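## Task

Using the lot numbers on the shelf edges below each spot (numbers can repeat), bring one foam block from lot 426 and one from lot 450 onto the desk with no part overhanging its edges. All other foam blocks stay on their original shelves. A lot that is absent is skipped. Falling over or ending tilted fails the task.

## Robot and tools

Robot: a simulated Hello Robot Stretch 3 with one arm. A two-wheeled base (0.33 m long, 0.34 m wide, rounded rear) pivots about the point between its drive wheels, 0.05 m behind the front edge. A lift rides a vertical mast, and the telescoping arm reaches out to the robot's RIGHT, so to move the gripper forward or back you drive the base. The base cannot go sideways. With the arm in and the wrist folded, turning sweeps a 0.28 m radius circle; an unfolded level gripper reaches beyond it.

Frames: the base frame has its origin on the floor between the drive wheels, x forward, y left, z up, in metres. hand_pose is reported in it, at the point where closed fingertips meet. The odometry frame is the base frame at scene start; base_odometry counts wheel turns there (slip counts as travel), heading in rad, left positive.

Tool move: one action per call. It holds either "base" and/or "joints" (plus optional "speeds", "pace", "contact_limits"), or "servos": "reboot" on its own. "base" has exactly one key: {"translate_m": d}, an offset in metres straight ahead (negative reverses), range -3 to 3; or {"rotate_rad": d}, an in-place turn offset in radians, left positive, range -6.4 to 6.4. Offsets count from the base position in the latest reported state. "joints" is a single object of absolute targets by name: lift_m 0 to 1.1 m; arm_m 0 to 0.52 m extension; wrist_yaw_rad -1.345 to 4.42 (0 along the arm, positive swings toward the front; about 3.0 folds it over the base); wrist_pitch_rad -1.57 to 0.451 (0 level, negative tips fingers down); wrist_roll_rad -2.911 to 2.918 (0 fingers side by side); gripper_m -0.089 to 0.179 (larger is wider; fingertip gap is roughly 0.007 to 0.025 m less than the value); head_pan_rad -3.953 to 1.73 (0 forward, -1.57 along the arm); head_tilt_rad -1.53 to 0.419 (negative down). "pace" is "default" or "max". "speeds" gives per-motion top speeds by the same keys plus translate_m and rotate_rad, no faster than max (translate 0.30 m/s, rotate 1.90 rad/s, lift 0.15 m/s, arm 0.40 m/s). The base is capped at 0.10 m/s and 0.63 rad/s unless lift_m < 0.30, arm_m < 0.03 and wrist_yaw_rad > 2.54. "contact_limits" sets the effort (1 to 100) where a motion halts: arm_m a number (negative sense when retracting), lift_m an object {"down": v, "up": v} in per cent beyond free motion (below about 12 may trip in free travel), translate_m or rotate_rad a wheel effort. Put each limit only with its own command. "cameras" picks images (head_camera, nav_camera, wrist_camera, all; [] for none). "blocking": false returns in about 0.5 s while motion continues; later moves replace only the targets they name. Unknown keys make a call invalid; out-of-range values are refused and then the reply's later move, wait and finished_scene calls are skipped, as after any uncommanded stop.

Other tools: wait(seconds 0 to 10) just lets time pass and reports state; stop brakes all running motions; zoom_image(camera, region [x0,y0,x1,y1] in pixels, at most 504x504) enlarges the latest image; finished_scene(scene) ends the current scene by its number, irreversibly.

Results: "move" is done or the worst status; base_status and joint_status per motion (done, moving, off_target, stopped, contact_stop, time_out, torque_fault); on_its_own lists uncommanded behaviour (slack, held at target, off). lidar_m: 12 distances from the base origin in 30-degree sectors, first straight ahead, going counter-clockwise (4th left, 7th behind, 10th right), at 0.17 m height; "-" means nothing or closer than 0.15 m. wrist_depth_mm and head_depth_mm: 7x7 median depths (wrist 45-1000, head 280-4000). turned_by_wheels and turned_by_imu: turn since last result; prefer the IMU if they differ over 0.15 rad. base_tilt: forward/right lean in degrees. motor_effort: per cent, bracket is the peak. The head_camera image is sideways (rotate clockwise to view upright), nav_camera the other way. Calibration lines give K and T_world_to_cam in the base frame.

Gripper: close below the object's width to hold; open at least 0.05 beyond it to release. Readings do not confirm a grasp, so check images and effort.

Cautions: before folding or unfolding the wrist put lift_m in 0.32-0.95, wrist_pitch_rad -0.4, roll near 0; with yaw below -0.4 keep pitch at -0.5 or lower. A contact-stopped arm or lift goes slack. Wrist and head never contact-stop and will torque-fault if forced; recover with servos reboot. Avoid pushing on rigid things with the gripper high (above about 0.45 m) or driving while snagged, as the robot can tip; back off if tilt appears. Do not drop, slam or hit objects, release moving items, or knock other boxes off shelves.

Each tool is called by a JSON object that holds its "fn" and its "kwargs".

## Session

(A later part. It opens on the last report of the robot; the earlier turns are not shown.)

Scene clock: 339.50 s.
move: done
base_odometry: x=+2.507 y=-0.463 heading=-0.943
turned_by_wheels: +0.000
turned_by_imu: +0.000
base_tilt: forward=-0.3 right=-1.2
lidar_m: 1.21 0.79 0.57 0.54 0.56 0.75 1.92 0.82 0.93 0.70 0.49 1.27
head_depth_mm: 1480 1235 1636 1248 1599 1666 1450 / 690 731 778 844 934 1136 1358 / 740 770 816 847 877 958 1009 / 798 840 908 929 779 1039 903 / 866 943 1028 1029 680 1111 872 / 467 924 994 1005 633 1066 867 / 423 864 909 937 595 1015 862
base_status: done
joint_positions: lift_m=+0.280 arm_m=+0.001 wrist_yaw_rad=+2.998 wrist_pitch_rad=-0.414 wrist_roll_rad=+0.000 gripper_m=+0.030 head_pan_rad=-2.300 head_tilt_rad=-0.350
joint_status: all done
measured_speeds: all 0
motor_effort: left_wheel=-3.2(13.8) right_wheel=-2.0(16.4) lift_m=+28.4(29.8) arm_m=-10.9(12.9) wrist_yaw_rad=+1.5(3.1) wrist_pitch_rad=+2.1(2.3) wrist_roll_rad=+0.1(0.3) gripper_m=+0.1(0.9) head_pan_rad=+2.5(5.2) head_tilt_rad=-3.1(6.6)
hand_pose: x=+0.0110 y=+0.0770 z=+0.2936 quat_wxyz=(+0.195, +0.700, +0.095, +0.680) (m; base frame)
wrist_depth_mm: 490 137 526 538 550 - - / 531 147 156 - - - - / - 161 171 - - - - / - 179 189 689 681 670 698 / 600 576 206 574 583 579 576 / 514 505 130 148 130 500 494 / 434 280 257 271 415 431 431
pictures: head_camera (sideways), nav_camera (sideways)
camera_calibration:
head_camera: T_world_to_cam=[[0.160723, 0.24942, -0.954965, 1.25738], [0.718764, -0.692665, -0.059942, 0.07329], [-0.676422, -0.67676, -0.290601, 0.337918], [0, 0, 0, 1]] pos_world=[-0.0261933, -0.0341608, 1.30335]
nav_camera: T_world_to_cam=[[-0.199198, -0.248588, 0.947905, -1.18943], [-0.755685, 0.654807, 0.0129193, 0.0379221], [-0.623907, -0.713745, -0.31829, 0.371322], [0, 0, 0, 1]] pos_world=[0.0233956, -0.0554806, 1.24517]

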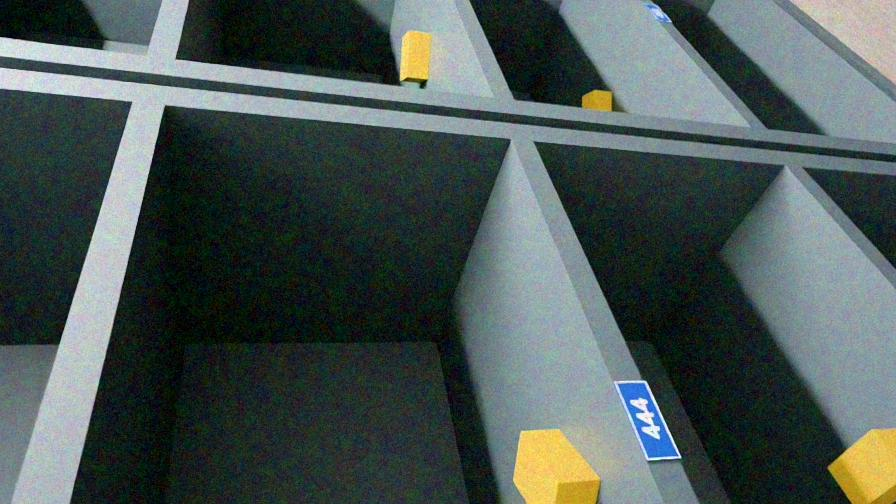

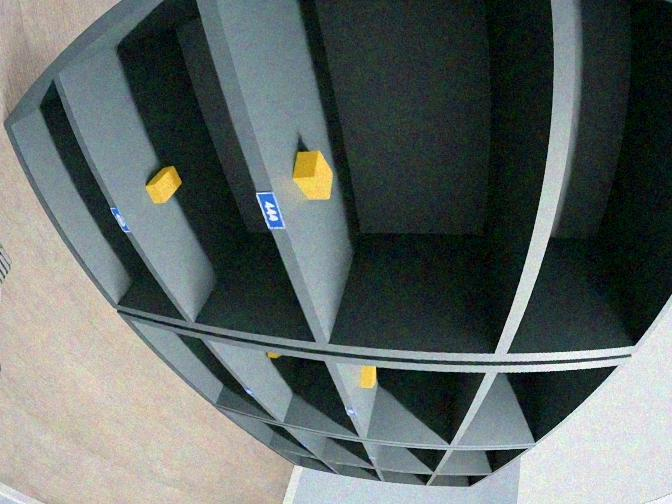

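{"fn": "zoom_image", "kwargs": {"camera": "nav_camera", "region": [90, 190, 150, 250]}}

{"fn": "zoom_image", "kwargs": {"camera": "nav_camera", "region": [220, 360, 400, 470]}}

{"fn": "move", "kwargs": {"joints": {"head_pan_rad":-1.9,"head_tilt_rad":-0.6}, "cameras": ["head_camera"]}}

Scaled by 8.400 from the camera's 672x504 image, which has a finer 792x594 frame.

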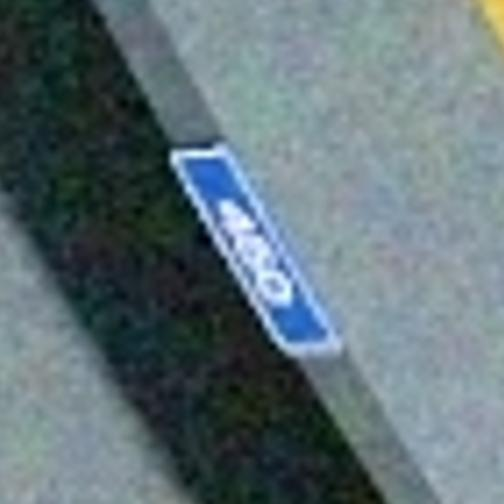

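Scaled by 2.800 from the camera's 672x504 image, which has a finer 792x594 frame.

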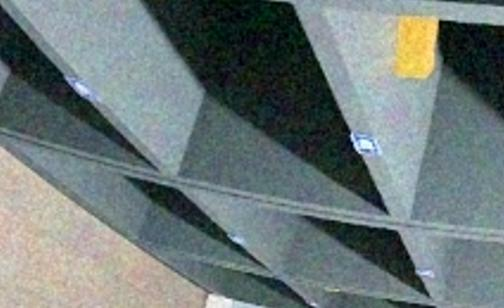

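Scene clock: 349.03 s.
move: done
base_odometry: x=+2.507 y=-0.463 heading=-0.943
turned_by_wheels: +0.000
turned_by_imu: +0.000
base_tilt: forward=-0.4 right=-1.3
lidar_m: 1.21 0.80 0.57 0.54 0.56 0.75 1.92 0.82 0.93 0.70 0.49 1.27
head_depth_mm: 874 937 904 698 1041 970 1189 / 858 951 895 653 1090 929 1164 / 822 912 884 616 1089 893 1162 / 792 874 868 606 1074 861 1152 / 765 843 858 571 1070 862 1094 / 738 811 843 567 1025 856 1065 / 718 781 824 562 1020 851 749
base_status: not commanded
joint_positions: lift_m=+0.280 arm_m=+0.001 wrist_yaw_rad=+2.998 wrist_pitch_rad=-0.414 wrist_roll_rad=+0.000 gripper_m=+0.030 head_pan_rad=-1.888 head_tilt_rad=-0.607
joint_status: all done
measured_speeds: all 0
motor_effort: left_wheel=-3.0(3.7) right_wheel=-2.3(2.9) lift_m=+29.6(29.9) arm_m=-9.5(10.3) wrist_yaw_rad=+1.4(3.1) wrist_pitch_rad=+2.1(2.2) wrist_roll_rad=-0.1(0.3) gripper_m=+0.6(0.9) head_pan_rad=+1.9(5.4) head_tilt_rad=-2.8(7.7)
hand_pose: x=+0.0110 y=+0.0770 z=+0.2936 quat_wxyz=(+0.195, +0.700, +0.095, +0.680) (m; base frame)
wrist_depth_mm: 494 137 524 539 542 - - / 530 148 157 - - - - / - 161 170 - - - - / - 179 190 685 680 678 693 / 600 575 207 569 587 583 582 / 512 511 130 149 130 500 495 / 435 281 258 270 413 432 437
pictures: head_camera (sideways)
camera_calibration:
head_camera: T_world_to_cam=[[0.120316, 0.514446, -0.84904, 1.11938], [0.940984, -0.331632, -0.0675958, 0.0818818], [-0.316343, -0.7908, -0.523986, 0.639466], [0, 0, 0, 1]] pos_world=[-0.00943764, -0.0430155, 1.291]

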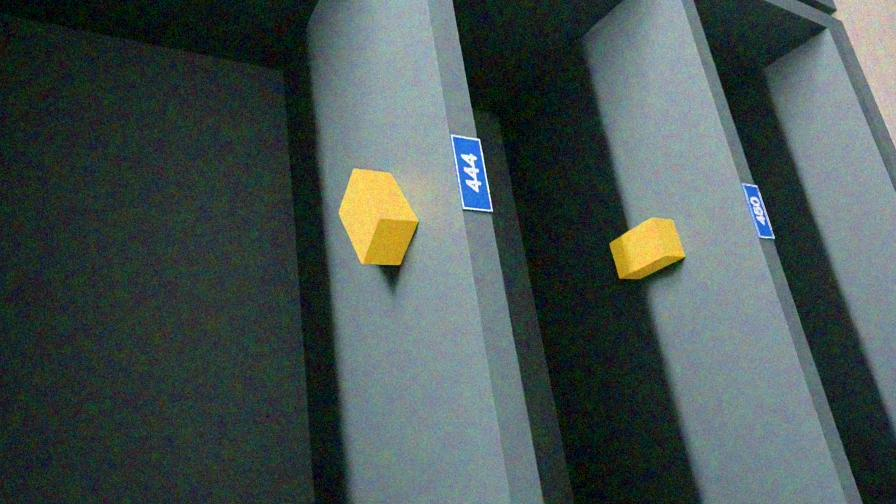

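{"fn": "zoom_image", "kwargs": {"camera": "head_camera", "region": [600, 170, 800, 300]}}

Scaled by 2.520 from the camera's 896x504 image, which has a finer 1280x720 frame.

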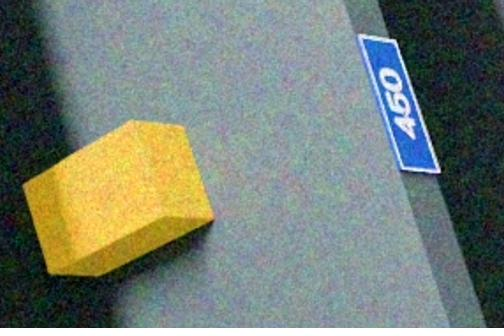

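{"fn": "move", "kwargs": {"base": {"translate_m":-0.25}, "joints": {"lift_m":0.5,"wrist_pitch_rad":-0.4,"head_pan_rad":-1.57,"head_tilt_rad":-0.7}, "cameras": []}}

{"fn": "move", "kwargs": {"joints": {"wrist_yaw_rad":0.0}, "cameras": ["head_camera","wrist_camera"]}}

Scene clock: 381.07 s.
move: done
base_odometry: x=+2.361 y=-0.261 heading=-0.943
turned_by_wheels: +0.000
turned_by_imu: -0.001
base_tilt: forward=-0.4 right=-1.2
lidar_m: 1.46 0.78 0.56 0.53 0.55 0.74 1.88 0.69 0.64 0.92 0.62 0.65
head_depth_mm: 757 848 710 581 974 869 1116 / 758 844 700 575 998 861 1118 / 754 843 693 568 985 854 1111 / 752 839 596 563 979 850 1100 / 752 838 673 557 973 849 1101 / 749 835 667 551 970 843 1096 / 747 833 661 546 962 837 1096
base_status: done
joint_positions: lift_m=+0.500 arm_m=+0.001 wrist_yaw_rad=+2.998 wrist_pitch_rad=-0.414 wrist_roll_rad=+0.000 gripper_m=+0.030 head_pan_rad=-1.567 head_tilt_rad=-0.700
joint_status: all done
measured_speeds: all 0
motor_effort: left_wheel=-6.1(10.4) right_wheel=-5.4(14.5) lift_m=+29.3(34.4) arm_m=-6.4(8.4) wrist_yaw_rad=+2.4(3.2) wrist_pitch_rad=+2.1(5.5) wrist_roll_rad=+0.0(0.3) gripper_m=+0.9(1.0) head_pan_rad=-2.7(5.7) head_tilt_rad=-4.7(7.2)
hand_pose: x=+0.0110 y=+0.0770 z=+0.5136 quat_wxyz=(+0.195, +0.700, +0.095, +0.680) (m; base frame)
wrist_depth_mm: 486 137 522 534 545 - - / 529 147 173 - - - - / - 161 169 - - - - / - 178 187 - - - - / - 199 202 148 156 833 845 / 739 754 130 147 130 757 746 / 675 682 261 677 626 663 665
pictures: none
No camera images: "cameras" was empty.

Scene clock: 383.57 s.
move: done
base_odometry: x=+2.361 y=-0.261 heading=-0.943
turned_by_wheels: +0.000
turned_by_imu: +0.000
base_tilt: forward=-0.4 right=-1.1
lidar_m: 1.46 0.78 0.56 0.53 0.55 0.74 1.89 0.69 0.64 0.92 0.63 0.65
head_depth_mm: 758 849 711 581 971 868 1111 / 759 847 702 575 992 863 1120 / 758 843 692 569 989 855 1107 / 752 844 599 563 979 850 1092 / 752 837 672 557 974 845 1095 / 747 836 665 551 965 841 1096 / 746 830 658 546 964 839 1082
base_status: not commanded
joint_positions: lift_m=+0.500 arm_m=+0.001 wrist_yaw_rad=+0.003 wrist_pitch_rad=-0.414 wrist_roll_rad=+0.000 gripper_m=+0.030 head_pan_rad=-1.570 head_tilt_rad=-0.700
joint_status: all done
measured_speeds: all 0
motor_effort: left_wheel=-6.5(6.9) right_wheel=-4.6(6.0) lift_m=+27.6(29.7) arm_m=-5.8(7.0) wrist_yaw_rad=-2.8(6.7) wrist_pitch_rad=+2.1(2.2) wrist_roll_rad=+0.0(0.3) gripper_m=+0.1(0.8) head_pan_rad=-3.1(3.7) head_tilt_rad=-5.0(6.5)
hand_pose: x=-0.0208 y=-0.3704 z=+0.5136 quat_wxyz=(+0.693, +0.147, -0.691, -0.145) (m; base frame)
wrist_depth_mm: - - - - - - - / 293 288 288 283 298 294 289 / 253 252 252 248 246 243 241 / - - - - - - - / - 778 - 148 153 - - / - 678 127 145 127 663 - / 596 - 102 - - - 569
pictures: head_camera (sideways), wrist_camera
camera_calibration:
head_camera: T_world_to_cam=[[-0.0468152, 0.602542, -0.796713, 1.05215], [0.997496, -0.0141285, -0.0692985, 0.0837052], [-0.0530116, -0.797962, -0.600371, 0.737183], [0, 0, 0, 1]] pos_world=[0.0048403, -0.0445362, 1.28665]
wrist_camera: T_world_to_cam=[[-0.998888, -0.0398779, -0.0251676, -0.0160631], [-0.00249766, 0.577706, -0.816241, 0.665663], [0.0470895, -0.81527, -0.577163, 0.161523], [0, 0, 0, 1]] pos_world=[-0.0219887, -0.253513, 0.636163]

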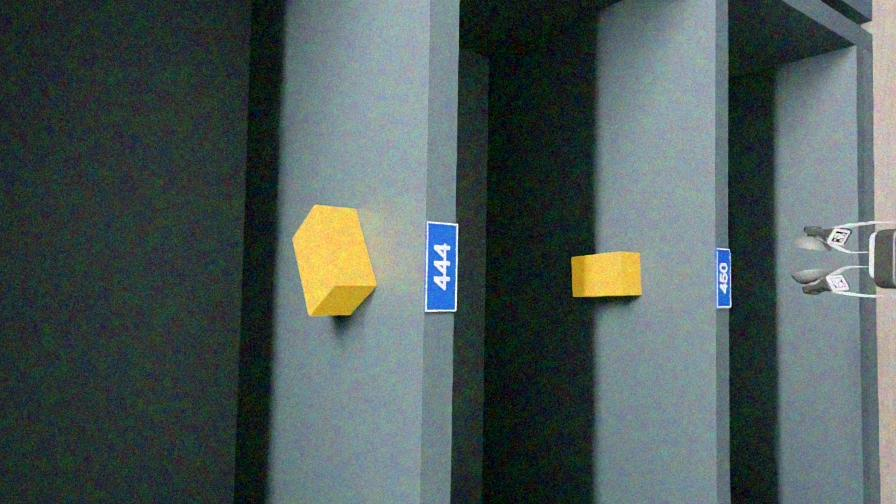

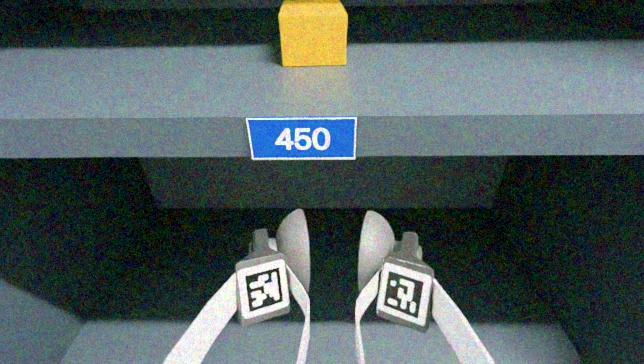

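{"fn": "move", "kwargs": {"base": {"translate_m":0.022}, "joints": {"wrist_pitch_rad":-0.15,"gripper_m":0.17,"lift_m":0.498}, "cameras": []}}

{"fn": "move", "kwargs": {"joints": {"arm_m":0.1}, "contact_limits": {"arm_m":35}, "cameras": ["head_camera","wrist_camera"]}}

Scene clock: 395.50 s.
move: done
base_odometry: x=+2.374 y=-0.278 heading=-0.943
turned_by_wheels: +0.000
turned_by_imu: +0.000
base_tilt: forward=-0.5 right=-1.2
lidar_m: 1.44 0.79 0.56 0.53 0.55 0.73 1.89 0.69 0.65 0.92 0.61 1.51
head_depth_mm: 757 850 709 580 1002 868 1115 / 757 843 701 575 995 861 1115 / 754 841 659 569 984 858 1108 / 749 839 591 564 953 853 1104 / 750 839 675 558 971 844 1097 / 749 836 667 552 970 841 1095 / 746 829 660 546 962 838 1090
base_status: done
joint_positions: lift_m=+0.498 arm_m=+0.001 wrist_yaw_rad=+0.003 wrist_pitch_rad=-0.174 wrist_roll_rad=+0.000 gripper_m=+0.170 head_pan_rad=-1.570 head_tilt_rad=-0.700
joint_status: all done
measured_speeds: all 0
motor_effort: left_wheel=+6.6(9.8) right_wheel=+3.9(10.2) lift_m=+28.1(29.9) arm_m=-4.2(5.0) wrist_yaw_rad=-3.5(4.4) wrist_pitch_rad=+3.9(6.1) wrist_roll_rad=+0.1(0.3) gripper_m=+0.5(83.5) head_pan_rad=-3.1(3.6) head_tilt_rad=-5.4(6.3)
hand_pose: x=-0.0208 y=-0.3938 z=+0.5687 quat_wxyz=(+0.705, +0.063, -0.704, -0.061) (m; base frame)
wrist_depth_mm: - - - - - - 603 / - - - - - - - / - - - - - - - / 320 319 318 316 315 314 312 / 263 257 263 263 259 257 254 / - 126 - - - 134 - / - 663 - - - - 106
pictures: none
No camera images: "cameras" was empty.

Scene clock: 397.47 s.
move: done
base_odometry: x=+2.374 y=-0.278 heading=-0.943
turned_by_wheels: +0.000
turned_by_imu: +0.000
base_tilt: forward=-0.2 right=-1.2
lidar_m: 1.44 0.79 0.56 0.54 0.55 0.74 1.89 0.70 0.65 0.92 0.61 1.51
head_depth_mm: 759 848 709 581 1003 868 1113 / 758 848 701 574 996 864 1110 / 754 843 660 568 983 853 1101 / 751 843 591 563 953 831 588 / 750 835 676 557 974 844 1101 / 746 834 667 552 967 844 1095 / 744 830 658 547 961 838 1085
base_status: not commanded
joint_positions: lift_m=+0.498 arm_m=+0.100 wrist_yaw_rad=+0.003 wrist_pitch_rad=-0.173 wrist_roll_rad=+0.000 gripper_m=+0.170 head_pan_rad=-1.570 head_tilt_rad=-0.700
joint_status: all done
measured_speeds: all 0
motor_effort: left_wheel=+6.8(7.5) right_wheel=+3.4(5.0) lift_m=+26.5(28.8) arm_m=+12.3(14.2) wrist_yaw_rad=-3.1(4.9) wrist_pitch_rad=+3.8(4.0) wrist_roll_rad=-0.2(0.3) gripper_m=+0.5(1.1) head_pan_rad=-3.3(3.6) head_tilt_rad=-5.7(6.3)
contact_limits: arm_m 35 (drawing in: default 31, maximum 55; extending or still: default 39, maximum 69)
hand_pose: x=-0.0208 y=-0.4932 z=+0.5689 quat_wxyz=(+0.705, +0.062, -0.704, -0.060) (m; base frame)
wrist_depth_mm: - - - - - - 516 / - - - - - - 538 / - - - - - - - / 320 319 317 - 314 315 312 / 250 235 248 247 245 246 245 / 117 141 194 193 192 184 192 / 116 166 165 166 165 163 106
pictures: head_camera (sideways), wrist_camera
camera_calibration:
head_camera: T_world_to_cam=[[-0.0467496, 0.602657, -0.79663, 1.05205], [0.997494, -0.0142394, -0.0693093, 0.0837143], [-0.0531133, -0.797873, -0.600481, 0.737329], [0, 0, 0, 1]] pos_world=[0.00484021, -0.0445357, 1.28665]
wrist_camera: T_world_to_cam=[[-0.998874, -0.0447656, -0.0156845, -0.0272998], [-0.00180427, 0.36628, -0.930503, 0.742486], [0.0473994, -0.929427, -0.365948, -0.083121], [0, 0, 0, 1]] pos_world=[-0.0219895, -0.350435, 0.660039]

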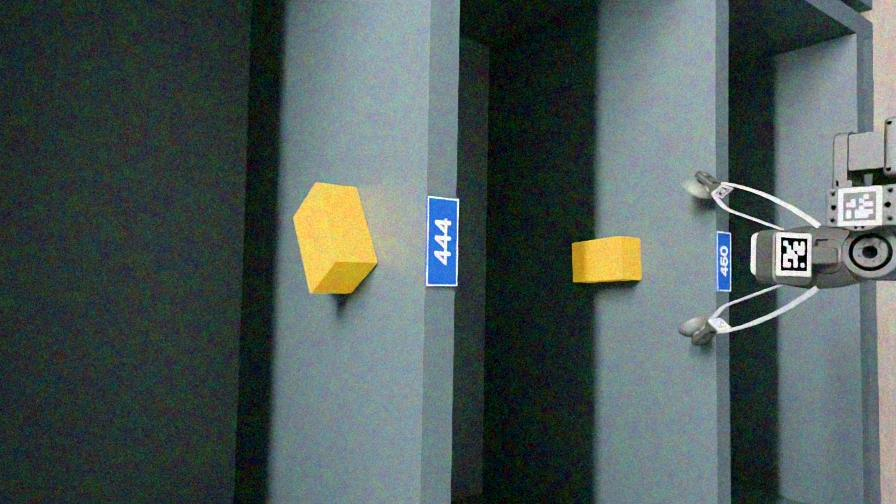

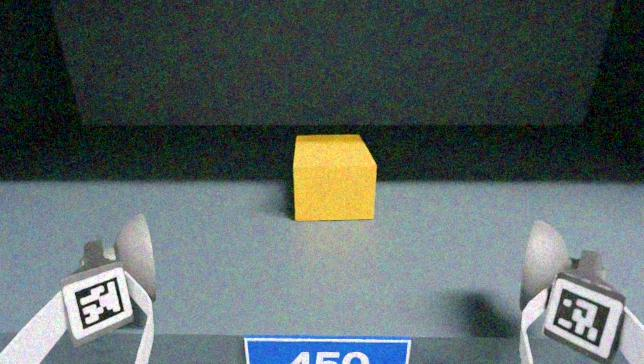

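{"fn": "move", "kwargs": {"joints": {"arm_m":0.222}, "contact_limits": {"arm_m":35}, "cameras": []}}

{"fn": "move", "kwargs": {"joints": {"gripper_m":0.03}, "cameras": []}}

{"fn": "move", "kwargs": {"joints": {"lift_m":0.56}, "cameras": ["wrist_camera"]}}

{"fn": "move", "kwargs": {"joints": {"arm_m":0.0}, "cameras": ["wrist_camera"]}}

{"fn": "move", "kwargs": {"joints": {"wrist_yaw_rad":0.8}, "cameras": ["wrist_camera","nav_camera"]}}

Scene clock: 407.80 s.
move: done
base_odometry: x=+2.374 y=-0.278 heading=-0.943
turned_by_wheels: +0.000
turned_by_imu: +0.000
base_tilt: forward=-0.3 right=-1.3
lidar_m: 1.44 0.78 0.56 0.53 0.55 0.74 1.89 0.69 0.65 0.92 0.61 1.51
head_depth_mm: 758 846 709 580 1001 868 1116 / 755 841 700 573 1000 864 1116 / 755 843 660 569 986 650 561 / 752 840 591 562 958 692 1099 / 749 836 675 557 973 844 1094 / 746 832 668 551 967 842 1092 / 746 828 658 546 961 838 1090
base_status: not commanded
joint_positions: lift_m=+0.498 arm_m=+0.222 wrist_yaw_rad=+0.003 wrist_pitch_rad=-0.173 wrist_roll_rad=+0.000 gripper_m=+0.170 head_pan_rad=-1.570 head_tilt_rad=-0.700
joint_status: all done
measured_speeds: all 0
motor_effort: left_wheel=+7.0(7.6) right_wheel=+3.9(4.8) lift_m=+23.8(24.5) arm_m=+12.0(14.6) wrist_yaw_rad=-2.2(4.1) wrist_pitch_rad=+3.7(4.0) wrist_roll_rad=-0.3(0.3) gripper_m=+0.4(1.3) head_pan_rad=-2.9(3.6) head_tilt_rad=-5.4(6.1)
contact_limits: arm_m 35 (drawing in: default 31, maximum 55; extending or still: default 39, maximum 69)
hand_pose: x=-0.0208 y=-0.6152 z=+0.5689 quat_wxyz=(+0.705, +0.062, -0.704, -0.060) (m; base frame)
wrist_depth_mm: - - - - - - - / - - - - - - - / - - - - - - - / 316 317 315 - 311 311 310 / 247 247 247 149 232 244 244 / 117 141 186 138 177 184 192 / 116 154 159 148 153 153 106
pictures: none
No camera images: "cameras" was empty.

Scene clock: 409.73 s.
move: done
base_odometry: x=+2.374 y=-0.278 heading=-0.943
turned_by_wheels: +0.000
turned_by_imu: +0.000
base_tilt: forward=-0.3 right=-1.1
lidar_m: 1.44 0.78 0.56 0.54 0.55 0.74 1.89 0.70 0.65 0.92 0.61 1.51
head_depth_mm: 758 849 709 582 1003 866 1116 / 757 847 702 576 999 862 1110 / 754 843 658 568 991 650 561 / 753 840 592 563 955 694 1103 / 750 836 673 557 972 845 1096 / 748 835 666 551 964 842 1100 / 748 826 660 548 961 838 1085
base_status: not commanded
joint_positions: lift_m=+0.498 arm_m=+0.222 wrist_yaw_rad=+0.003 wrist_pitch_rad=-0.173 wrist_roll_rad=+0.000 gripper_m=+0.031 head_pan_rad=-1.570 head_tilt_rad=-0.700
joint_status: all done
measured_speeds: all 0
motor_effort: left_wheel=+7.3(7.5) right_wheel=+4.6(4.6) lift_m=+24.5(25.1) arm_m=+7.9(12.2) wrist_yaw_rad=-1.8(4.4) wrist_pitch_rad=+3.8(3.9) wrist_roll_rad=+0.1(0.3) gripper_m=-10.6(85.0) head_pan_rad=-2.2(3.1) head_tilt_rad=-5.7(5.9)
contact_limits: arm_m 35 (drawing in: default 31, maximum 55; extending or still: default 39, maximum 69)
hand_pose: x=-0.0208 y=-0.6152 z=+0.5689 quat_wxyz=(+0.705, +0.062, -0.704, -0.060) (m; base frame)
wrist_depth_mm: - - - - - - - / - - - - - - - / - - - - - - - / 317 318 315 - 312 313 311 / 246 248 222 149 157 245 244 / 194 194 128 138 131 192 192 / 166 153 153 148 150 158 158
pictures: none
No camera images: "cameras" was empty.

Scene clock: 411.13 s.
move: done
base_odometry: x=+2.374 y=-0.278 heading=-0.943
turned_by_wheels: +0.000
turned_by_imu: +0.000
base_tilt: forward=-0.3 right=-1.1
lidar_m: 1.44 0.79 0.56 0.53 0.55 0.74 1.88 0.70 0.65 0.92 0.61 1.51
head_depth_mm: 761 847 710 579 1007 870 1119 / 756 846 700 574 995 861 1114 / 754 842 659 569 991 565 1078 / 752 838 591 563 873 589 1101 / 749 836 675 557 973 844 1101 / 748 836 666 552 971 839 1096 / 745 833 659 547 956 837 1087
base_status: not commanded
joint_positions: lift_m=+0.560 arm_m=+0.222 wrist_yaw_rad=+0.003 wrist_pitch_rad=-0.173 wrist_roll_rad=+0.000 gripper_m=+0.031 head_pan_rad=-1.570 head_tilt_rad=-0.700
joint_status: all done
measured_speeds: all 0
motor_effort: left_wheel=+6.9(7.4) right_wheel=+4.6(4.6) lift_m=+29.5(32.2) arm_m=+5.1(7.9) wrist_yaw_rad=-2.9(4.3) wrist_pitch_rad=+3.8(3.9) wrist_roll_rad=+0.1(0.3) gripper_m=-10.5(11.0) head_pan_rad=-2.3(3.2) head_tilt_rad=-4.0(5.7)
contact_limits: arm_m 35 (drawing in: default 31, maximum 55; extending or still: default 39, maximum 69)
hand_pose: x=-0.0208 y=-0.6152 z=+0.6309 quat_wxyz=(+0.705, +0.062, -0.704, -0.060) (m; base frame)
wrist_depth_mm: - - - - - - - / - - - - - - - / - - - - - - - / - - - - - - - / - - 152 149 149 - - / 289 290 128 138 131 287 285 / 238 222 222 148 221 237 236
pictures: wrist_camera
camera_calibration:
wrist_camera: T_world_to_cam=[[-0.998875, -0.0447628, -0.0156835, -0.0317882], [-0.00179806, 0.36616, -0.93055, 0.84484], [0.0473967, -0.929475, -0.365828, -0.173931], [0, 0, 0, 1]] pos_world=[-0.0219895, -0.472434, 0.722039]

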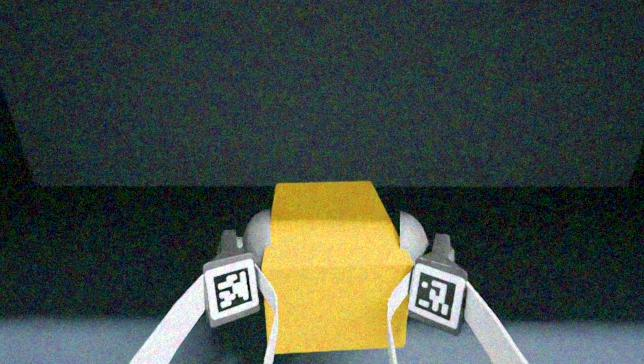

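Scene clock: 414.00 s.
move: done
base_odometry: x=+2.374 y=-0.278 heading=-0.943
turned_by_wheels: +0.000
turned_by_imu: +0.000
base_tilt: forward=-0.4 right=-1.1
lidar_m: 1.44 0.79 0.56 0.54 0.55 0.74 1.89 0.70 0.65 0.92 0.61 1.51
head_depth_mm: 759 850 710 581 999 869 1113 / 755 847 701 573 994 863 1109 / 753 843 659 567 984 855 1104 / 751 838 592 564 982 695 664 / 750 838 676 557 973 846 1097 / 750 836 669 550 969 841 1093 / 745 828 660 547 965 837 1087
base_status: not commanded
joint_positions: lift_m=+0.560 arm_m=+0.001 wrist_yaw_rad=+0.003 wrist_pitch_rad=-0.173 wrist_roll_rad=+0.000 gripper_m=+0.031 head_pan_rad=-1.570 head_tilt_rad=-0.700
joint_status: all done
measured_speeds: all 0
motor_effort: left_wheel=+6.9(7.5) right_wheel=+4.3(4.8) lift_m=+24.1(30.1) arm_m=-12.7(14.2) wrist_yaw_rad=-2.5(4.4) wrist_pitch_rad=+3.8(4.0) wrist_roll_rad=-0.1(0.3) gripper_m=-10.6(11.0) head_pan_rad=-2.8(2.9) head_tilt_rad=-4.8(6.2)
hand_pose: x=-0.0208 y=-0.3938 z=+0.6309 quat_wxyz=(+0.705, +0.062, -0.704, -0.060) (m; base frame)
wrist_depth_mm: - - - - - - 602 / - - - - - - - / - - - - - - - / - - - - - - - / - - 151 149 149 - - / 293 290 128 138 131 290 289 / - 97 143 147 131 277 280
pictures: wrist_camera
camera_calibration:
wrist_camera: T_world_to_cam=[[-0.998875, -0.0447628, -0.0156835, -0.0218777], [-0.00179806, 0.36616, -0.93055, 0.763772], [0.0473967, -0.929475, -0.365828, 0.0318542], [0, 0, 0, 1]] pos_world=[-0.0219895, -0.251034, 0.722039]

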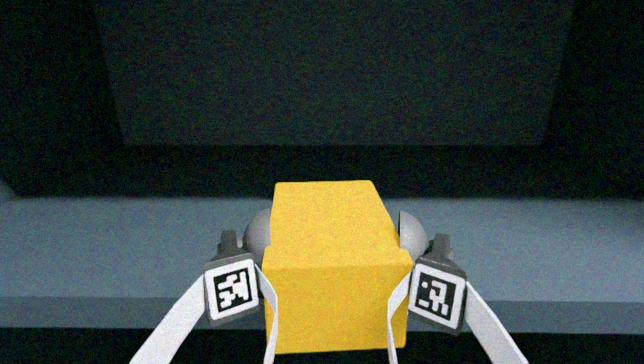

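Scene clock: 415.37 s.
move: done
base_odometry: x=+2.374 y=-0.278 heading=-0.943
turned_by_wheels: +0.000
turned_by_imu: +0.000
base_tilt: forward=-0.2 right=-1.0
lidar_m: 1.44 0.79 0.56 0.54 0.55 0.74 1.89 0.70 0.65 0.92 0.61 1.51
head_depth_mm: 759 849 707 580 1000 867 1111 / 755 844 700 574 992 863 1116 / 756 843 659 569 986 855 1107 / 751 838 592 564 978 852 1103 / 750 838 674 555 971 845 1095 / 748 835 666 552 968 841 1069 / 745 831 658 546 956 819 608
base_status: not commanded
joint_positions: lift_m=+0.560 arm_m=+0.001 wrist_yaw_rad=+0.797 wrist_pitch_rad=-0.173 wrist_roll_rad=+0.000 gripper_m=+0.031 head_pan_rad=-1.570 head_tilt_rad=-0.700
joint_status: all done
measured_speeds: all 0
motor_effort: left_wheel=+7.0(7.6) right_wheel=+3.7(4.6) lift_m=+25.4(25.8) arm_m=-12.2(12.7) wrist_yaw_rad=+1.5(4.2) wrist_pitch_rad=+3.7(3.9) wrist_roll_rad=-0.2(0.3) gripper_m=-10.4(11.1) head_pan_rad=-2.4(2.8) head_tilt_rad=-4.0(5.4)
hand_pose: x=+0.1562 y=-0.3191 z=+0.6309 quat_wxyz=(+0.673, +0.330, -0.625, +0.217) (m; base frame)
wrist_depth_mm: - - - - - - - / - - - - - - - / - - - - - - - / - - - - - - - / - - 156 149 148 - - / - - 128 138 131 289 287 / 926 97 847 147 131 258 244
pictures: nav_camera (sideways), wrist_camera
camera_calibration:
nav_camera: T_world_to_cam=[[0.0174932, -0.623788, 0.781398, -0.973601], [-0.99979, -0.0192726, 0.00699716, 0.0471197], [0.0106948, -0.781356, -0.623994, 0.765146], [0, 0, 0, 1]] pos_world=[0.0559581, -0.00856124, 1.23789]
wrist_camera: T_world_to_cam=[[-0.668051, -0.74395, -0.0156863, -0.116547], [-0.262471, 0.255314, -0.93055, 0.74205], [0.696288, -0.617538, -0.365828, 0.0911686], [0, 0, 0, 1]] pos_world=[0.0534275, -0.21986, 0.722039]

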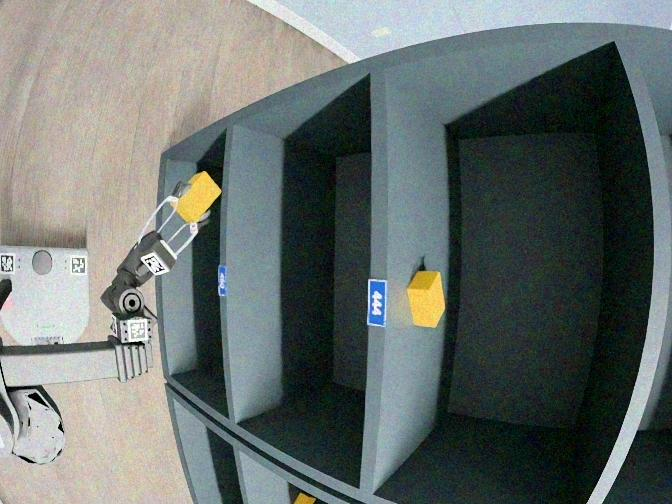

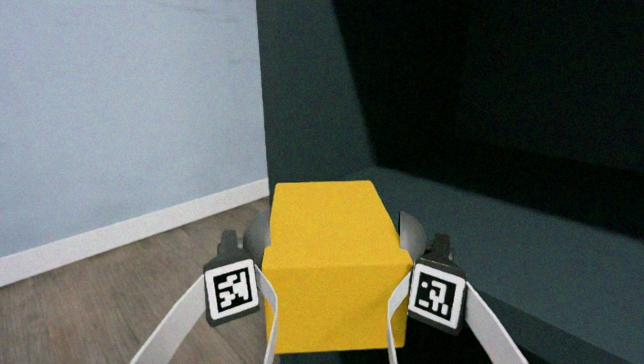

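{"fn": "move", "kwargs": {"base": {"translate_m":0.93}, "cameras": []}}

{"fn": "move", "kwargs": {"base": {"rotate_rad":-1.599}, "joints": {"lift_m":0.85}, "cameras": ["nav_camera"]}}

{"fn": "move", "kwargs": {"base": {"translate_m":1.25}, "cameras": []}}

{"fn": "move", "kwargs": {"base": {"translate_m":0.6}, "cameras": []}}

{"fn": "move", "kwargs": {"base": {"rotate_rad":1.599}, "joints": {"head_tilt_rad":-0.5}, "cameras": ["nav_camera"]}}

Scene clock: 437.70 s.
move: done
base_odometry: x=+2.920 y=-1.031 heading=-0.943
turned_by_wheels: +0.000
turned_by_imu: +0.001
base_tilt: forward=-0.3 right=-1.1
lidar_m: 0.52 0.53 0.59 0.56 0.58 0.78 1.99 0.67 0.69 2.29 0.76 0.54
head_depth_mm: 2665 2820 3015 2165 1252 1233 1164 / 2689 2894 2769 2146 1693 1384 1185 / 2635 2935 2956 2136 1671 1380 1169 / 2664 2938 2905 2110 1657 1377 1170 / 2620 2921 2866 2086 1648 1361 1166 / 2573 2706 2550 2058 1650 1362 1090 / 1682 1692 1700 1711 1579 1347 608
base_status: done
joint_positions: lift_m=+0.560 arm_m=+0.001 wrist_yaw_rad=+0.797 wrist_pitch_rad=-0.173 wrist_roll_rad=+0.000 gripper_m=+0.031 head_pan_rad=-1.570 head_tilt_rad=-0.700
joint_status: not commanded
measured_speeds: all 0
motor_effort: left_wheel=+7.6(13.1) right_wheel=+2.0(10.9) lift_m=+29.1(30.1) arm_m=-10.7(12.3) wrist_yaw_rad=+2.6(3.5) wrist_pitch_rad=+3.7(3.9) wrist_roll_rad=+0.0(0.4) gripper_m=-10.4(11.2) head_pan_rad=-2.1(2.8) head_tilt_rad=-3.1(5.1)
hand_pose: x=+0.1562 y=-0.3191 z=+0.6309 quat_wxyz=(+0.673, +0.330, -0.625, +0.217) (m; base frame)
wrist_depth_mm: - - - - - - - / - - - - - - - / - - - - - - - / - - - - - - - / - - 151 149 157 - - / - - 128 138 131 - - / - - 125 147 850 908 899
pictures: none
No camera images: "cameras" was empty.

Scene clock: 441.33 s.
move: done
base_odometry: x=+2.920 y=-1.031 heading=-2.542
turned_by_wheels: -1.599
turned_by_imu: -1.573
base_tilt: forward=-0.4 right=-1.2
lidar_m: 2.42 0.77 0.55 0.52 0.53 0.59 0.56 0.58 0.77 1.89 0.67 0.68
head_depth_mm: 1405 1394 1392 1382 1374 1333 - / 1966 1959 1920 1931 1653 1464 - / 3289 3188 2797 2155 1673 1414 - / 3520 3843 2869 2121 1670 1372 - / 3504 3760 2871 2084 1646 293 293 / 2748 2887 2547 2066 1639 341 1092 / 1834 2087 1657 1662 1547 1264 1155
base_status: done
joint_positions: lift_m=+0.850 arm_m=+0.001 wrist_yaw_rad=+0.797 wrist_pitch_rad=-0.173 wrist_roll_rad=+0.000 gripper_m=+0.031 head_pan_rad=-1.570 head_tilt_rad=-0.700
joint_status: all done
measured_speeds: all 0
motor_effort: left_wheel=+8.3(12.5) right_wheel=-9.8(13.1) lift_m=+28.7(33.6) arm_m=-11.6(12.9) wrist_yaw_rad=+2.1(3.8) wrist_pitch_rad=+3.8(3.9) wrist_roll_rad=-0.3(0.3) gripper_m=-10.6(11.3) head_pan_rad=-1.6(2.6) head_tilt_rad=-3.6(4.6)
hand_pose: x=+0.1562 y=-0.3190 z=+0.9209 quat_wxyz=(+0.673, +0.330, -0.625, +0.217) (m; base frame)
wrist_depth_mm: - - - - - - - / - - - - - - - / - - - - - - - / - - - - - - - / - - 152 149 157 - - / - - 128 138 131 - - / - - 142 148 - - -
pictures: nav_camera (sideways)
camera_calibration:
nav_camera: T_world_to_cam=[[0.0174932, -0.623788, 0.781398, -0.973601], [-0.99979, -0.0192726, 0.00699716, 0.0471197], [0.0106948, -0.781356, -0.623994, 0.765146], [0, 0, 0, 1]] pos_world=[0.0559581, -0.00856124, 1.23789]

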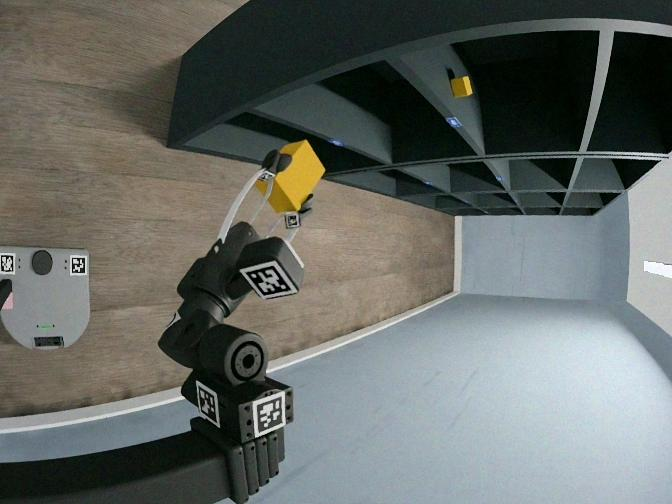

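Scene clock: 454.97 s.
move: done
base_odometry: x=+1.888 y=-1.737 heading=-2.541
turned_by_wheels: +0.000
turned_by_imu: +0.000
base_tilt: forward=-0.1 right=-1.1
lidar_m: 1.94 0.85 0.60 0.57 0.59 0.78 1.80 0.66 0.56 1.15 1.98 1.69
head_depth_mm: 862 851 849 841 836 834 - / 1204 1194 1179 1170 1159 1155 - / 2009 1979 1950 1908 1626 1421 - / 3409 3634 2869 2096 1669 1381 - / 3394 3672 2853 2091 1655 293 292 / 3232 3601 2847 2076 1647 341 1093 / 3482 3663 2751 2053 1634 1271 1154
base_status: done
joint_positions: lift_m=+0.850 arm_m=+0.001 wrist_yaw_rad=+0.797 wrist_pitch_rad=-0.173 wrist_roll_rad=+0.000 gripper_m=+0.031 head_pan_rad=-1.570 head_tilt_rad=-0.700
joint_status: not commanded
measured_speeds: all 0
motor_effort: left_wheel=+5.7(11.7) right_wheel=+4.2(10.8) lift_m=+24.9(28.9) arm_m=-7.1(12.1) wrist_yaw_rad=+1.8(4.1) wrist_pitch_rad=+3.8(3.9) wrist_roll_rad=+0.2(0.3) gripper_m=-10.7(11.2) head_pan_rad=-0.8(2.3) head_tilt_rad=-2.3(4.3)
hand_pose: x=+0.1562 y=-0.3190 z=+0.9209 quat_wxyz=(+0.673, +0.330, -0.625, +0.217) (m; base frame)
wrist_depth_mm: - - - - - - - / - - - - - - - / - - - - - - - / - - - - - - - / - - 155 149 157 - - / - - 128 138 131 - - / - - - 148 - - -
pictures: none
No camera images: "cameras" was empty.

Scene clock: 462.10 s.
move: done
base_odometry: x=+1.393 y=-2.076 heading=-2.541
turned_by_wheels: +0.000
turned_by_imu: +0.000
base_tilt: forward=-0.3 right=-1.1
lidar_m: 1.35 0.89 0.63 0.60 0.62 0.82 2.03 1.03 1.27 3.12 2.01 1.18
head_depth_mm: 2318 2286 2276 2089 1693 1433 - / 3087 3168 2806 2163 1687 1455 - / 3388 3763 2928 2118 1675 1412 - / 3343 3684 2896 2123 1667 1375 - / 3308 3603 2850 2097 1657 293 292 / 3390 3651 2843 2072 1641 341 1093 / 3344 3532 2777 2068 1614 1260 1150
base_status: done
joint_positions: lift_m=+0.850 arm_m=+0.001 wrist_yaw_rad=+0.797 wrist_pitch_rad=-0.173 wrist_roll_rad=+0.000 gripper_m=+0.031 head_pan_rad=-1.570 head_tilt_rad=-0.700
joint_status: not commanded
measured_speeds: all 0
motor_effort: left_wheel=+4.7(10.6) right_wheel=+4.7(10.2) lift_m=+25.9(26.2) arm_m=-3.7(7.2) wrist_yaw_rad=+1.5(3.3) wrist_pitch_rad=+3.9(4.0) wrist_roll_rad=+0.0(0.4) gripper_m=-10.6(11.4) head_pan_rad=-1.2(1.8) head_tilt_rad=-2.2(3.3)
hand_pose: x=+0.1562 y=-0.3190 z=+0.9209 quat_wxyz=(+0.673, +0.330, -0.625, +0.217) (m; base frame)
wrist_depth_mm: - - - - - - - / - - - - - - - / - - - - - - - / - - - - - - - / - - 156 149 157 - - / - - 128 138 131 - - / - - - 148 - - -
pictures: none
No camera images: "cameras" was empty.

Scene clock: 465.73 s.
move: done
base_odometry: x=+1.393 y=-2.076 heading=-0.943
turned_by_wheels: +1.599
turned_by_imu: +1.574
base_tilt: forward=-0.4 right=-1.2
lidar_m: 0.60 0.62 0.83 2.12 1.15 1.29 3.30 1.53 1.18 1.35 0.87 0.63
head_depth_mm: 1128 1225 1337 1462 1627 1634 1328 / 1124 1219 1327 1458 1618 1629 1319 / 1119 1212 1318 1440 1612 1607 1313 / 1116 1202 1324 1442 1616 1605 1298 / 1111 1202 1305 1440 1591 1585 1365 / 1113 1192 1305 1429 1591 1588 1328 / 1104 1190 1297 1429 1592 1574 411
base_status: done
joint_positions: lift_m=+0.850 arm_m=+0.001 wrist_yaw_rad=+0.797 wrist_pitch_rad=-0.173 wrist_roll_rad=+0.000 gripper_m=+0.031 head_pan_rad=-1.570 head_tilt_rad=-0.499
joint_status: all done
measured_speeds: all 0
motor_effort: left_wheel=-8.7(12.8) right_wheel=+8.9(12.6) lift_m=+25.7(26.9) arm_m=-11.1(11.3) wrist_yaw_rad=+0.7(3.0) wrist_pitch_rad=+3.8(3.9) wrist_roll_rad=-0.1(0.3) gripper_m=-10.4(11.0) head_pan_rad=-0.3(1.6) head_tilt_rad=+3.2(5.2)
hand_pose: x=+0.1562 y=-0.3190 z=+0.9209 quat_wxyz=(+0.673, +0.330, -0.625, +0.217) (m; base frame)
wrist_depth_mm: - - - - - - - / - - - - - - - / - - - - - - - / - - - - - - - / - - 151 149 157 - - / - - 128 137 131 - - / - - 125 148 - - -
pictures: nav_camera (sideways)
camera_calibration:
nav_camera: T_world_to_cam=[[0.0173093, -0.455504, 0.890065, -1.11529], [-0.999792, -0.0174971, 0.0104888, 0.0426598], [0.0107959, -0.890062, -0.455712, 0.546233], [0, 0, 0, 1]] pos_world=[0.0560588, -0.0210916, 1.24116]

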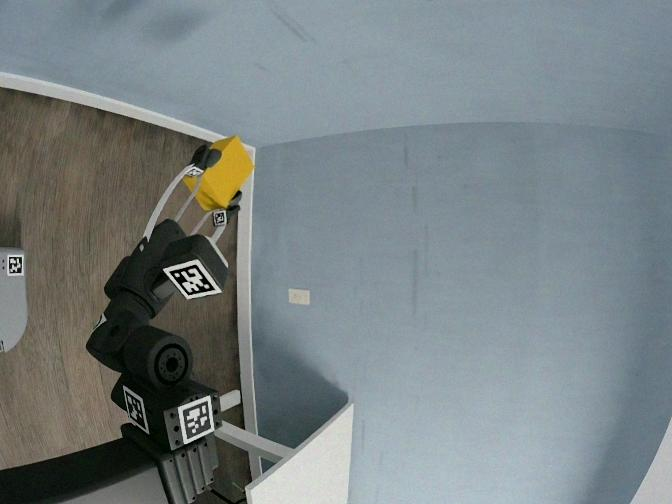

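{"fn": "move", "kwargs": {"base": {"translate_m":-1.15}, "joints": {"wrist_yaw_rad":0.3}, "cameras": ["head_camera","nav_camera"]}}

Scene clock: 484.10 s.
move: done
base_odometry: x=+0.717 y=-1.145 heading=-0.943
turned_by_wheels: +0.000
turned_by_imu: -0.002
base_tilt: forward=-0.4 right=-1.3
lidar_m: 1.74 1.79 0.94 0.90 0.93 1.24 2.54 2.00 0.80 0.91 0.99 1.82
head_depth_mm: 1157 1256 1368 1383 956 815 1325 / 1160 1243 1362 1366 953 805 1249 / 1149 1246 1349 1349 940 803 1316 / 1145 1241 1349 1338 936 770 290 / 1135 1229 1344 1322 925 459 1201 / 1136 1235 1339 1303 922 485 1258 / 1133 1227 1326 1295 913 1215 1251
base_status: done
joint_positions: lift_m=+0.850 arm_m=+0.001 wrist_yaw_rad=+0.303 wrist_pitch_rad=-0.173 wrist_roll_rad=+0.000 gripper_m=+0.031 head_pan_rad=-1.570 head_tilt_rad=-0.499
joint_status: all done
measured_speeds: all 0
motor_effort: left_wheel=-3.9(12.5) right_wheel=-7.9(11.8) lift_m=+28.0(28.8) arm_m=-11.2(13.0) wrist_yaw_rad=-3.1(6.2) wrist_pitch_rad=+3.8(3.9) wrist_roll_rad=+0.1(0.3) gripper_m=-10.6(11.2) head_pan_rad=+0.4(1.1) head_tilt_rad=-3.8(4.2)
hand_pose: x=+0.0526 y=-0.3826 z=+0.9209 quat_wxyz=(+0.706, +0.167, -0.687, +0.046) (m; base frame)
wrist_depth_mm: - - - - - - - / - - - - - - - / - - - - - - - / - - - - - - - / - - 151 149 149 - - / - - 128 138 131 - - / - - - 148 - - -
pictures: head_camera (sideways), nav_camera (sideways)
camera_calibration:
head_camera: T_world_to_cam=[[-0.0465961, 0.431797, -0.900767, 1.18787], [0.997506, -0.0277448, -0.0649003, 0.0779949], [-0.0530153, -0.901544, -0.429427, 0.514782], [0, 0, 0, 1]] pos_world=[0.00484096, -0.0466549, 1.29612]
nav_camera: T_world_to_cam=[[0.0173093, -0.455504, 0.890065, -1.11529], [-0.999792, -0.0174971, 0.0104888, 0.0426598], [0.0107959, -0.890062, -0.455712, 0.546233], [0, 0, 0, 1]] pos_world=[0.0560588, -0.0210916, 1.24116]

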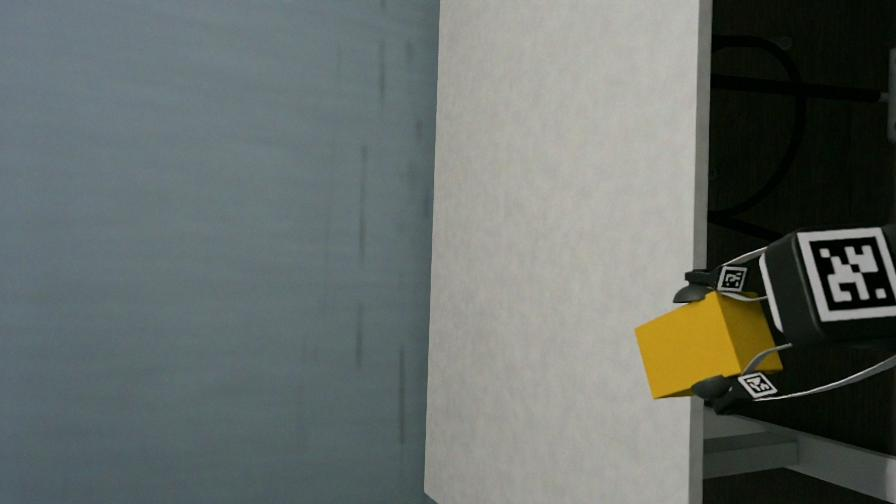

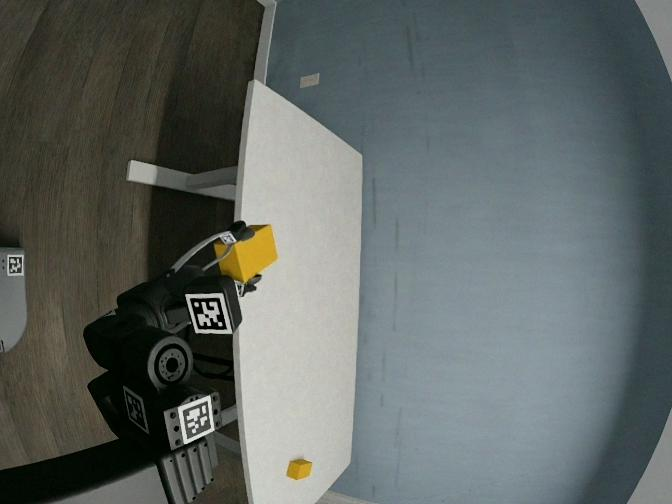

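{"fn": "move", "kwargs": {"joints": {"arm_m":0.43}, "cameras": []}}

{"fn": "move", "kwargs": {"joints": {"lift_m":0.72}, "cameras": []}}

{"fn": "move", "kwargs": {"joints": {"lift_m":0.671}, "speeds": {"lift_m":0.03}, "contact_limits": {"lift_m":{"down":14}}, "cameras": ["head_camera"]}}

Scene clock: 497.03 s.
move: done
base_odometry: x=+0.717 y=-1.145 heading=-0.943
turned_by_wheels: +0.000
turned_by_imu: +0.000
base_tilt: forward=-0.3 right=-1.0
lidar_m: 1.74 1.79 0.94 0.90 0.93 1.24 2.53 1.99 0.80 0.91 0.98 1.82
head_depth_mm: 1158 1247 1362 1373 954 302 - / 1151 1249 1366 1364 380 368 1252 / 1148 1240 1351 578 898 802 1312 / 1148 1233 1347 659 858 798 1299 / 1142 1235 1338 1172 927 792 1297 / 1140 1221 1335 1306 916 1435 1296 / 1135 1227 1331 1281 909 1218 1258
base_status: not commanded
joint_positions: lift_m=+0.850 arm_m=+0.430 wrist_yaw_rad=+0.303 wrist_pitch_rad=-0.173 wrist_roll_rad=+0.000 gripper_m=+0.031 head_pan_rad=-1.570 head_tilt_rad=-0.500
joint_status: all done
measured_speeds: all 0
motor_effort: left_wheel=-4.1(4.6) right_wheel=-7.2(8.2) lift_m=+29.1(29.9) arm_m=+12.4(15.0) wrist_yaw_rad=-3.8(4.5) wrist_pitch_rad=+3.8(3.9) wrist_roll_rad=-0.3(0.3) gripper_m=-10.8(11.2) head_pan_rad=+0.2(1.0) head_tilt_rad=-3.8(5.3)
hand_pose: x=+0.0526 y=-0.8120 z=+0.9209 quat_wxyz=(+0.706, +0.167, -0.687, +0.046) (m; base frame)
wrist_depth_mm: - - - - - - - / - - - - - - - / - - - - - - - / - - - - - - - / - - 152 149 149 - - / - - 129 138 131 - - / - - 125 147 131 - -
pictures: none
No camera images: "cameras" was empty.

Scene clock: 499.03 s.
move: done
base_odometry: x=+0.717 y=-1.145 heading=-0.943
turned_by_wheels: +0.000
turned_by_imu: +0.000
base_tilt: forward=-0.4 right=-1.2
lidar_m: 1.73 1.79 0.94 0.90 0.93 1.24 2.54 2.00 0.80 0.91 0.98 1.82
head_depth_mm: 1158 1249 1365 1375 955 811 1325 / 1153 1245 1352 1368 944 487 378 / 1150 1236 1352 1350 623 772 1281 / 1143 1244 1351 1330 657 794 1302 / 1139 1233 1347 1315 881 790 1302 / 1138 1233 1332 1313 917 1444 1291 / 1129 1220 1330 1291 913 1226 1259
base_status: not commanded
joint_positions: lift_m=+0.720 arm_m=+0.430 wrist_yaw_rad=+0.303 wrist_pitch_rad=-0.173 wrist_roll_rad=+0.000 gripper_m=+0.031 head_pan_rad=-1.570 head_tilt_rad=-0.500
joint_status: all done
measured_speeds: all 0
motor_effort: left_wheel=-4.2(4.6) right_wheel=-7.7(8.4) lift_m=+25.4(26.8) arm_m=+8.7(12.4) wrist_yaw_rad=-2.7(4.9) wrist_pitch_rad=+3.8(3.9) wrist_roll_rad=+0.1(0.3) gripper_m=-10.8(11.2) head_pan_rad=+0.4(1.0) head_tilt_rad=-3.1(4.4)
hand_pose: x=+0.0526 y=-0.8120 z=+0.7909 quat_wxyz=(+0.706, +0.167, -0.687, +0.046) (m; base frame)
wrist_depth_mm: - - - - - - - / - - - - - - - / - - - - - - - / - - - - - - - / - - 151 149 149 - - / - - 128 137 131 - - / - - 125 147 131 - -
pictures: none
No camera images: "cameras" was empty.

Scene clock: 501.10 s.
move: done
base_odometry: x=+0.717 y=-1.145 heading=-0.943
turned_by_wheels: +0.000
turned_by_imu: +0.000
base_tilt: forward=-0.3 right=-1.2
lidar_m: 1.74 1.79 0.94 0.90 0.93 1.24 2.54 2.00 0.80 0.91 0.99 1.82
head_depth_mm: 1154 1253 1364 1375 955 813 1321 / 1157 1254 1360 1363 948 778 428 / 1154 1238 1360 1347 702 653 1282 / 1145 1243 1347 1340 733 743 1299 / 1147 1239 1348 1323 891 792 1294 / 1134 1224 1333 1304 920 1438 1288 / 1132 1221 1322 1280 913 1223 1256
base_status: not commanded
joint_positions: lift_m=+0.671 arm_m=+0.430 wrist_yaw_rad=+0.303 wrist_pitch_rad=-0.134 wrist_roll_rad=+0.000 gripper_m=+0.031 head_pan_rad=-1.570 head_tilt_rad=-0.500
joint_status: all done
measured_speeds: all 0
motor_effort: left_wheel=-4.2(4.4) right_wheel=-6.5(8.0) lift_m=+19.9(26.4) arm_m=+5.7(9.7) wrist_yaw_rad=-2.6(4.4) wrist_pitch_rad=-3.4(3.9) wrist_roll_rad=+0.1(0.3) gripper_m=-10.5(11.0) head_pan_rad=+0.0(1.2) head_tilt_rad=-3.0(4.3)
contact_limits: lift_m down 14 (down: maximum 72; up: maximum 65)
hand_pose: x=+0.0533 y=-0.8143 z=+0.7517 quat_wxyz=(+0.705, +0.153, -0.690, +0.059) (m; base frame)
wrist_depth_mm: - - - - - - - / - - - - - - - / - - - - - - - / - - - - - - - / - - 152 160 148 - - / - - 128 136 128 - - / - - 116 144 142 - -
pictures: head_camera (sideways)
camera_calibration:
head_camera: T_world_to_cam=[[-0.0465633, 0.432522, -0.90042, 1.18745], [0.997507, -0.0277089, -0.064894, 0.0779885], [-0.0530177, -0.901198, -0.430154, 0.515743], [0, 0, 0, 1]] pos_world=[0.00484106, -0.0466517, 1.29611]

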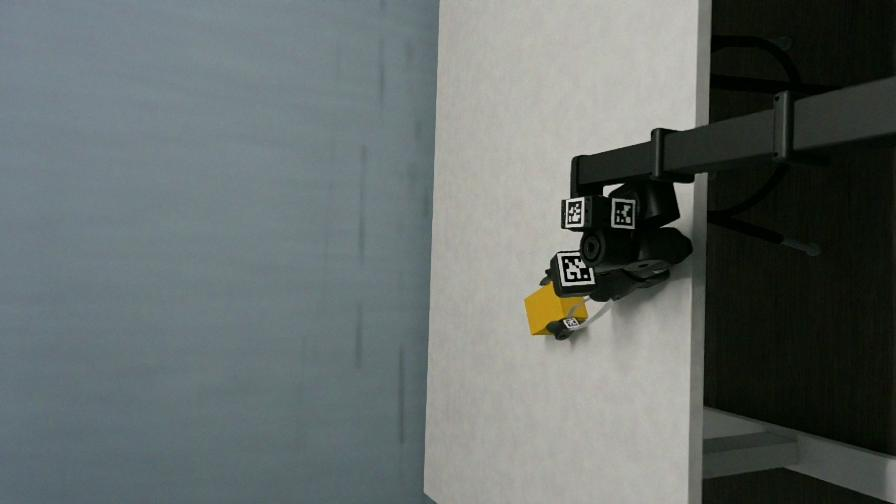

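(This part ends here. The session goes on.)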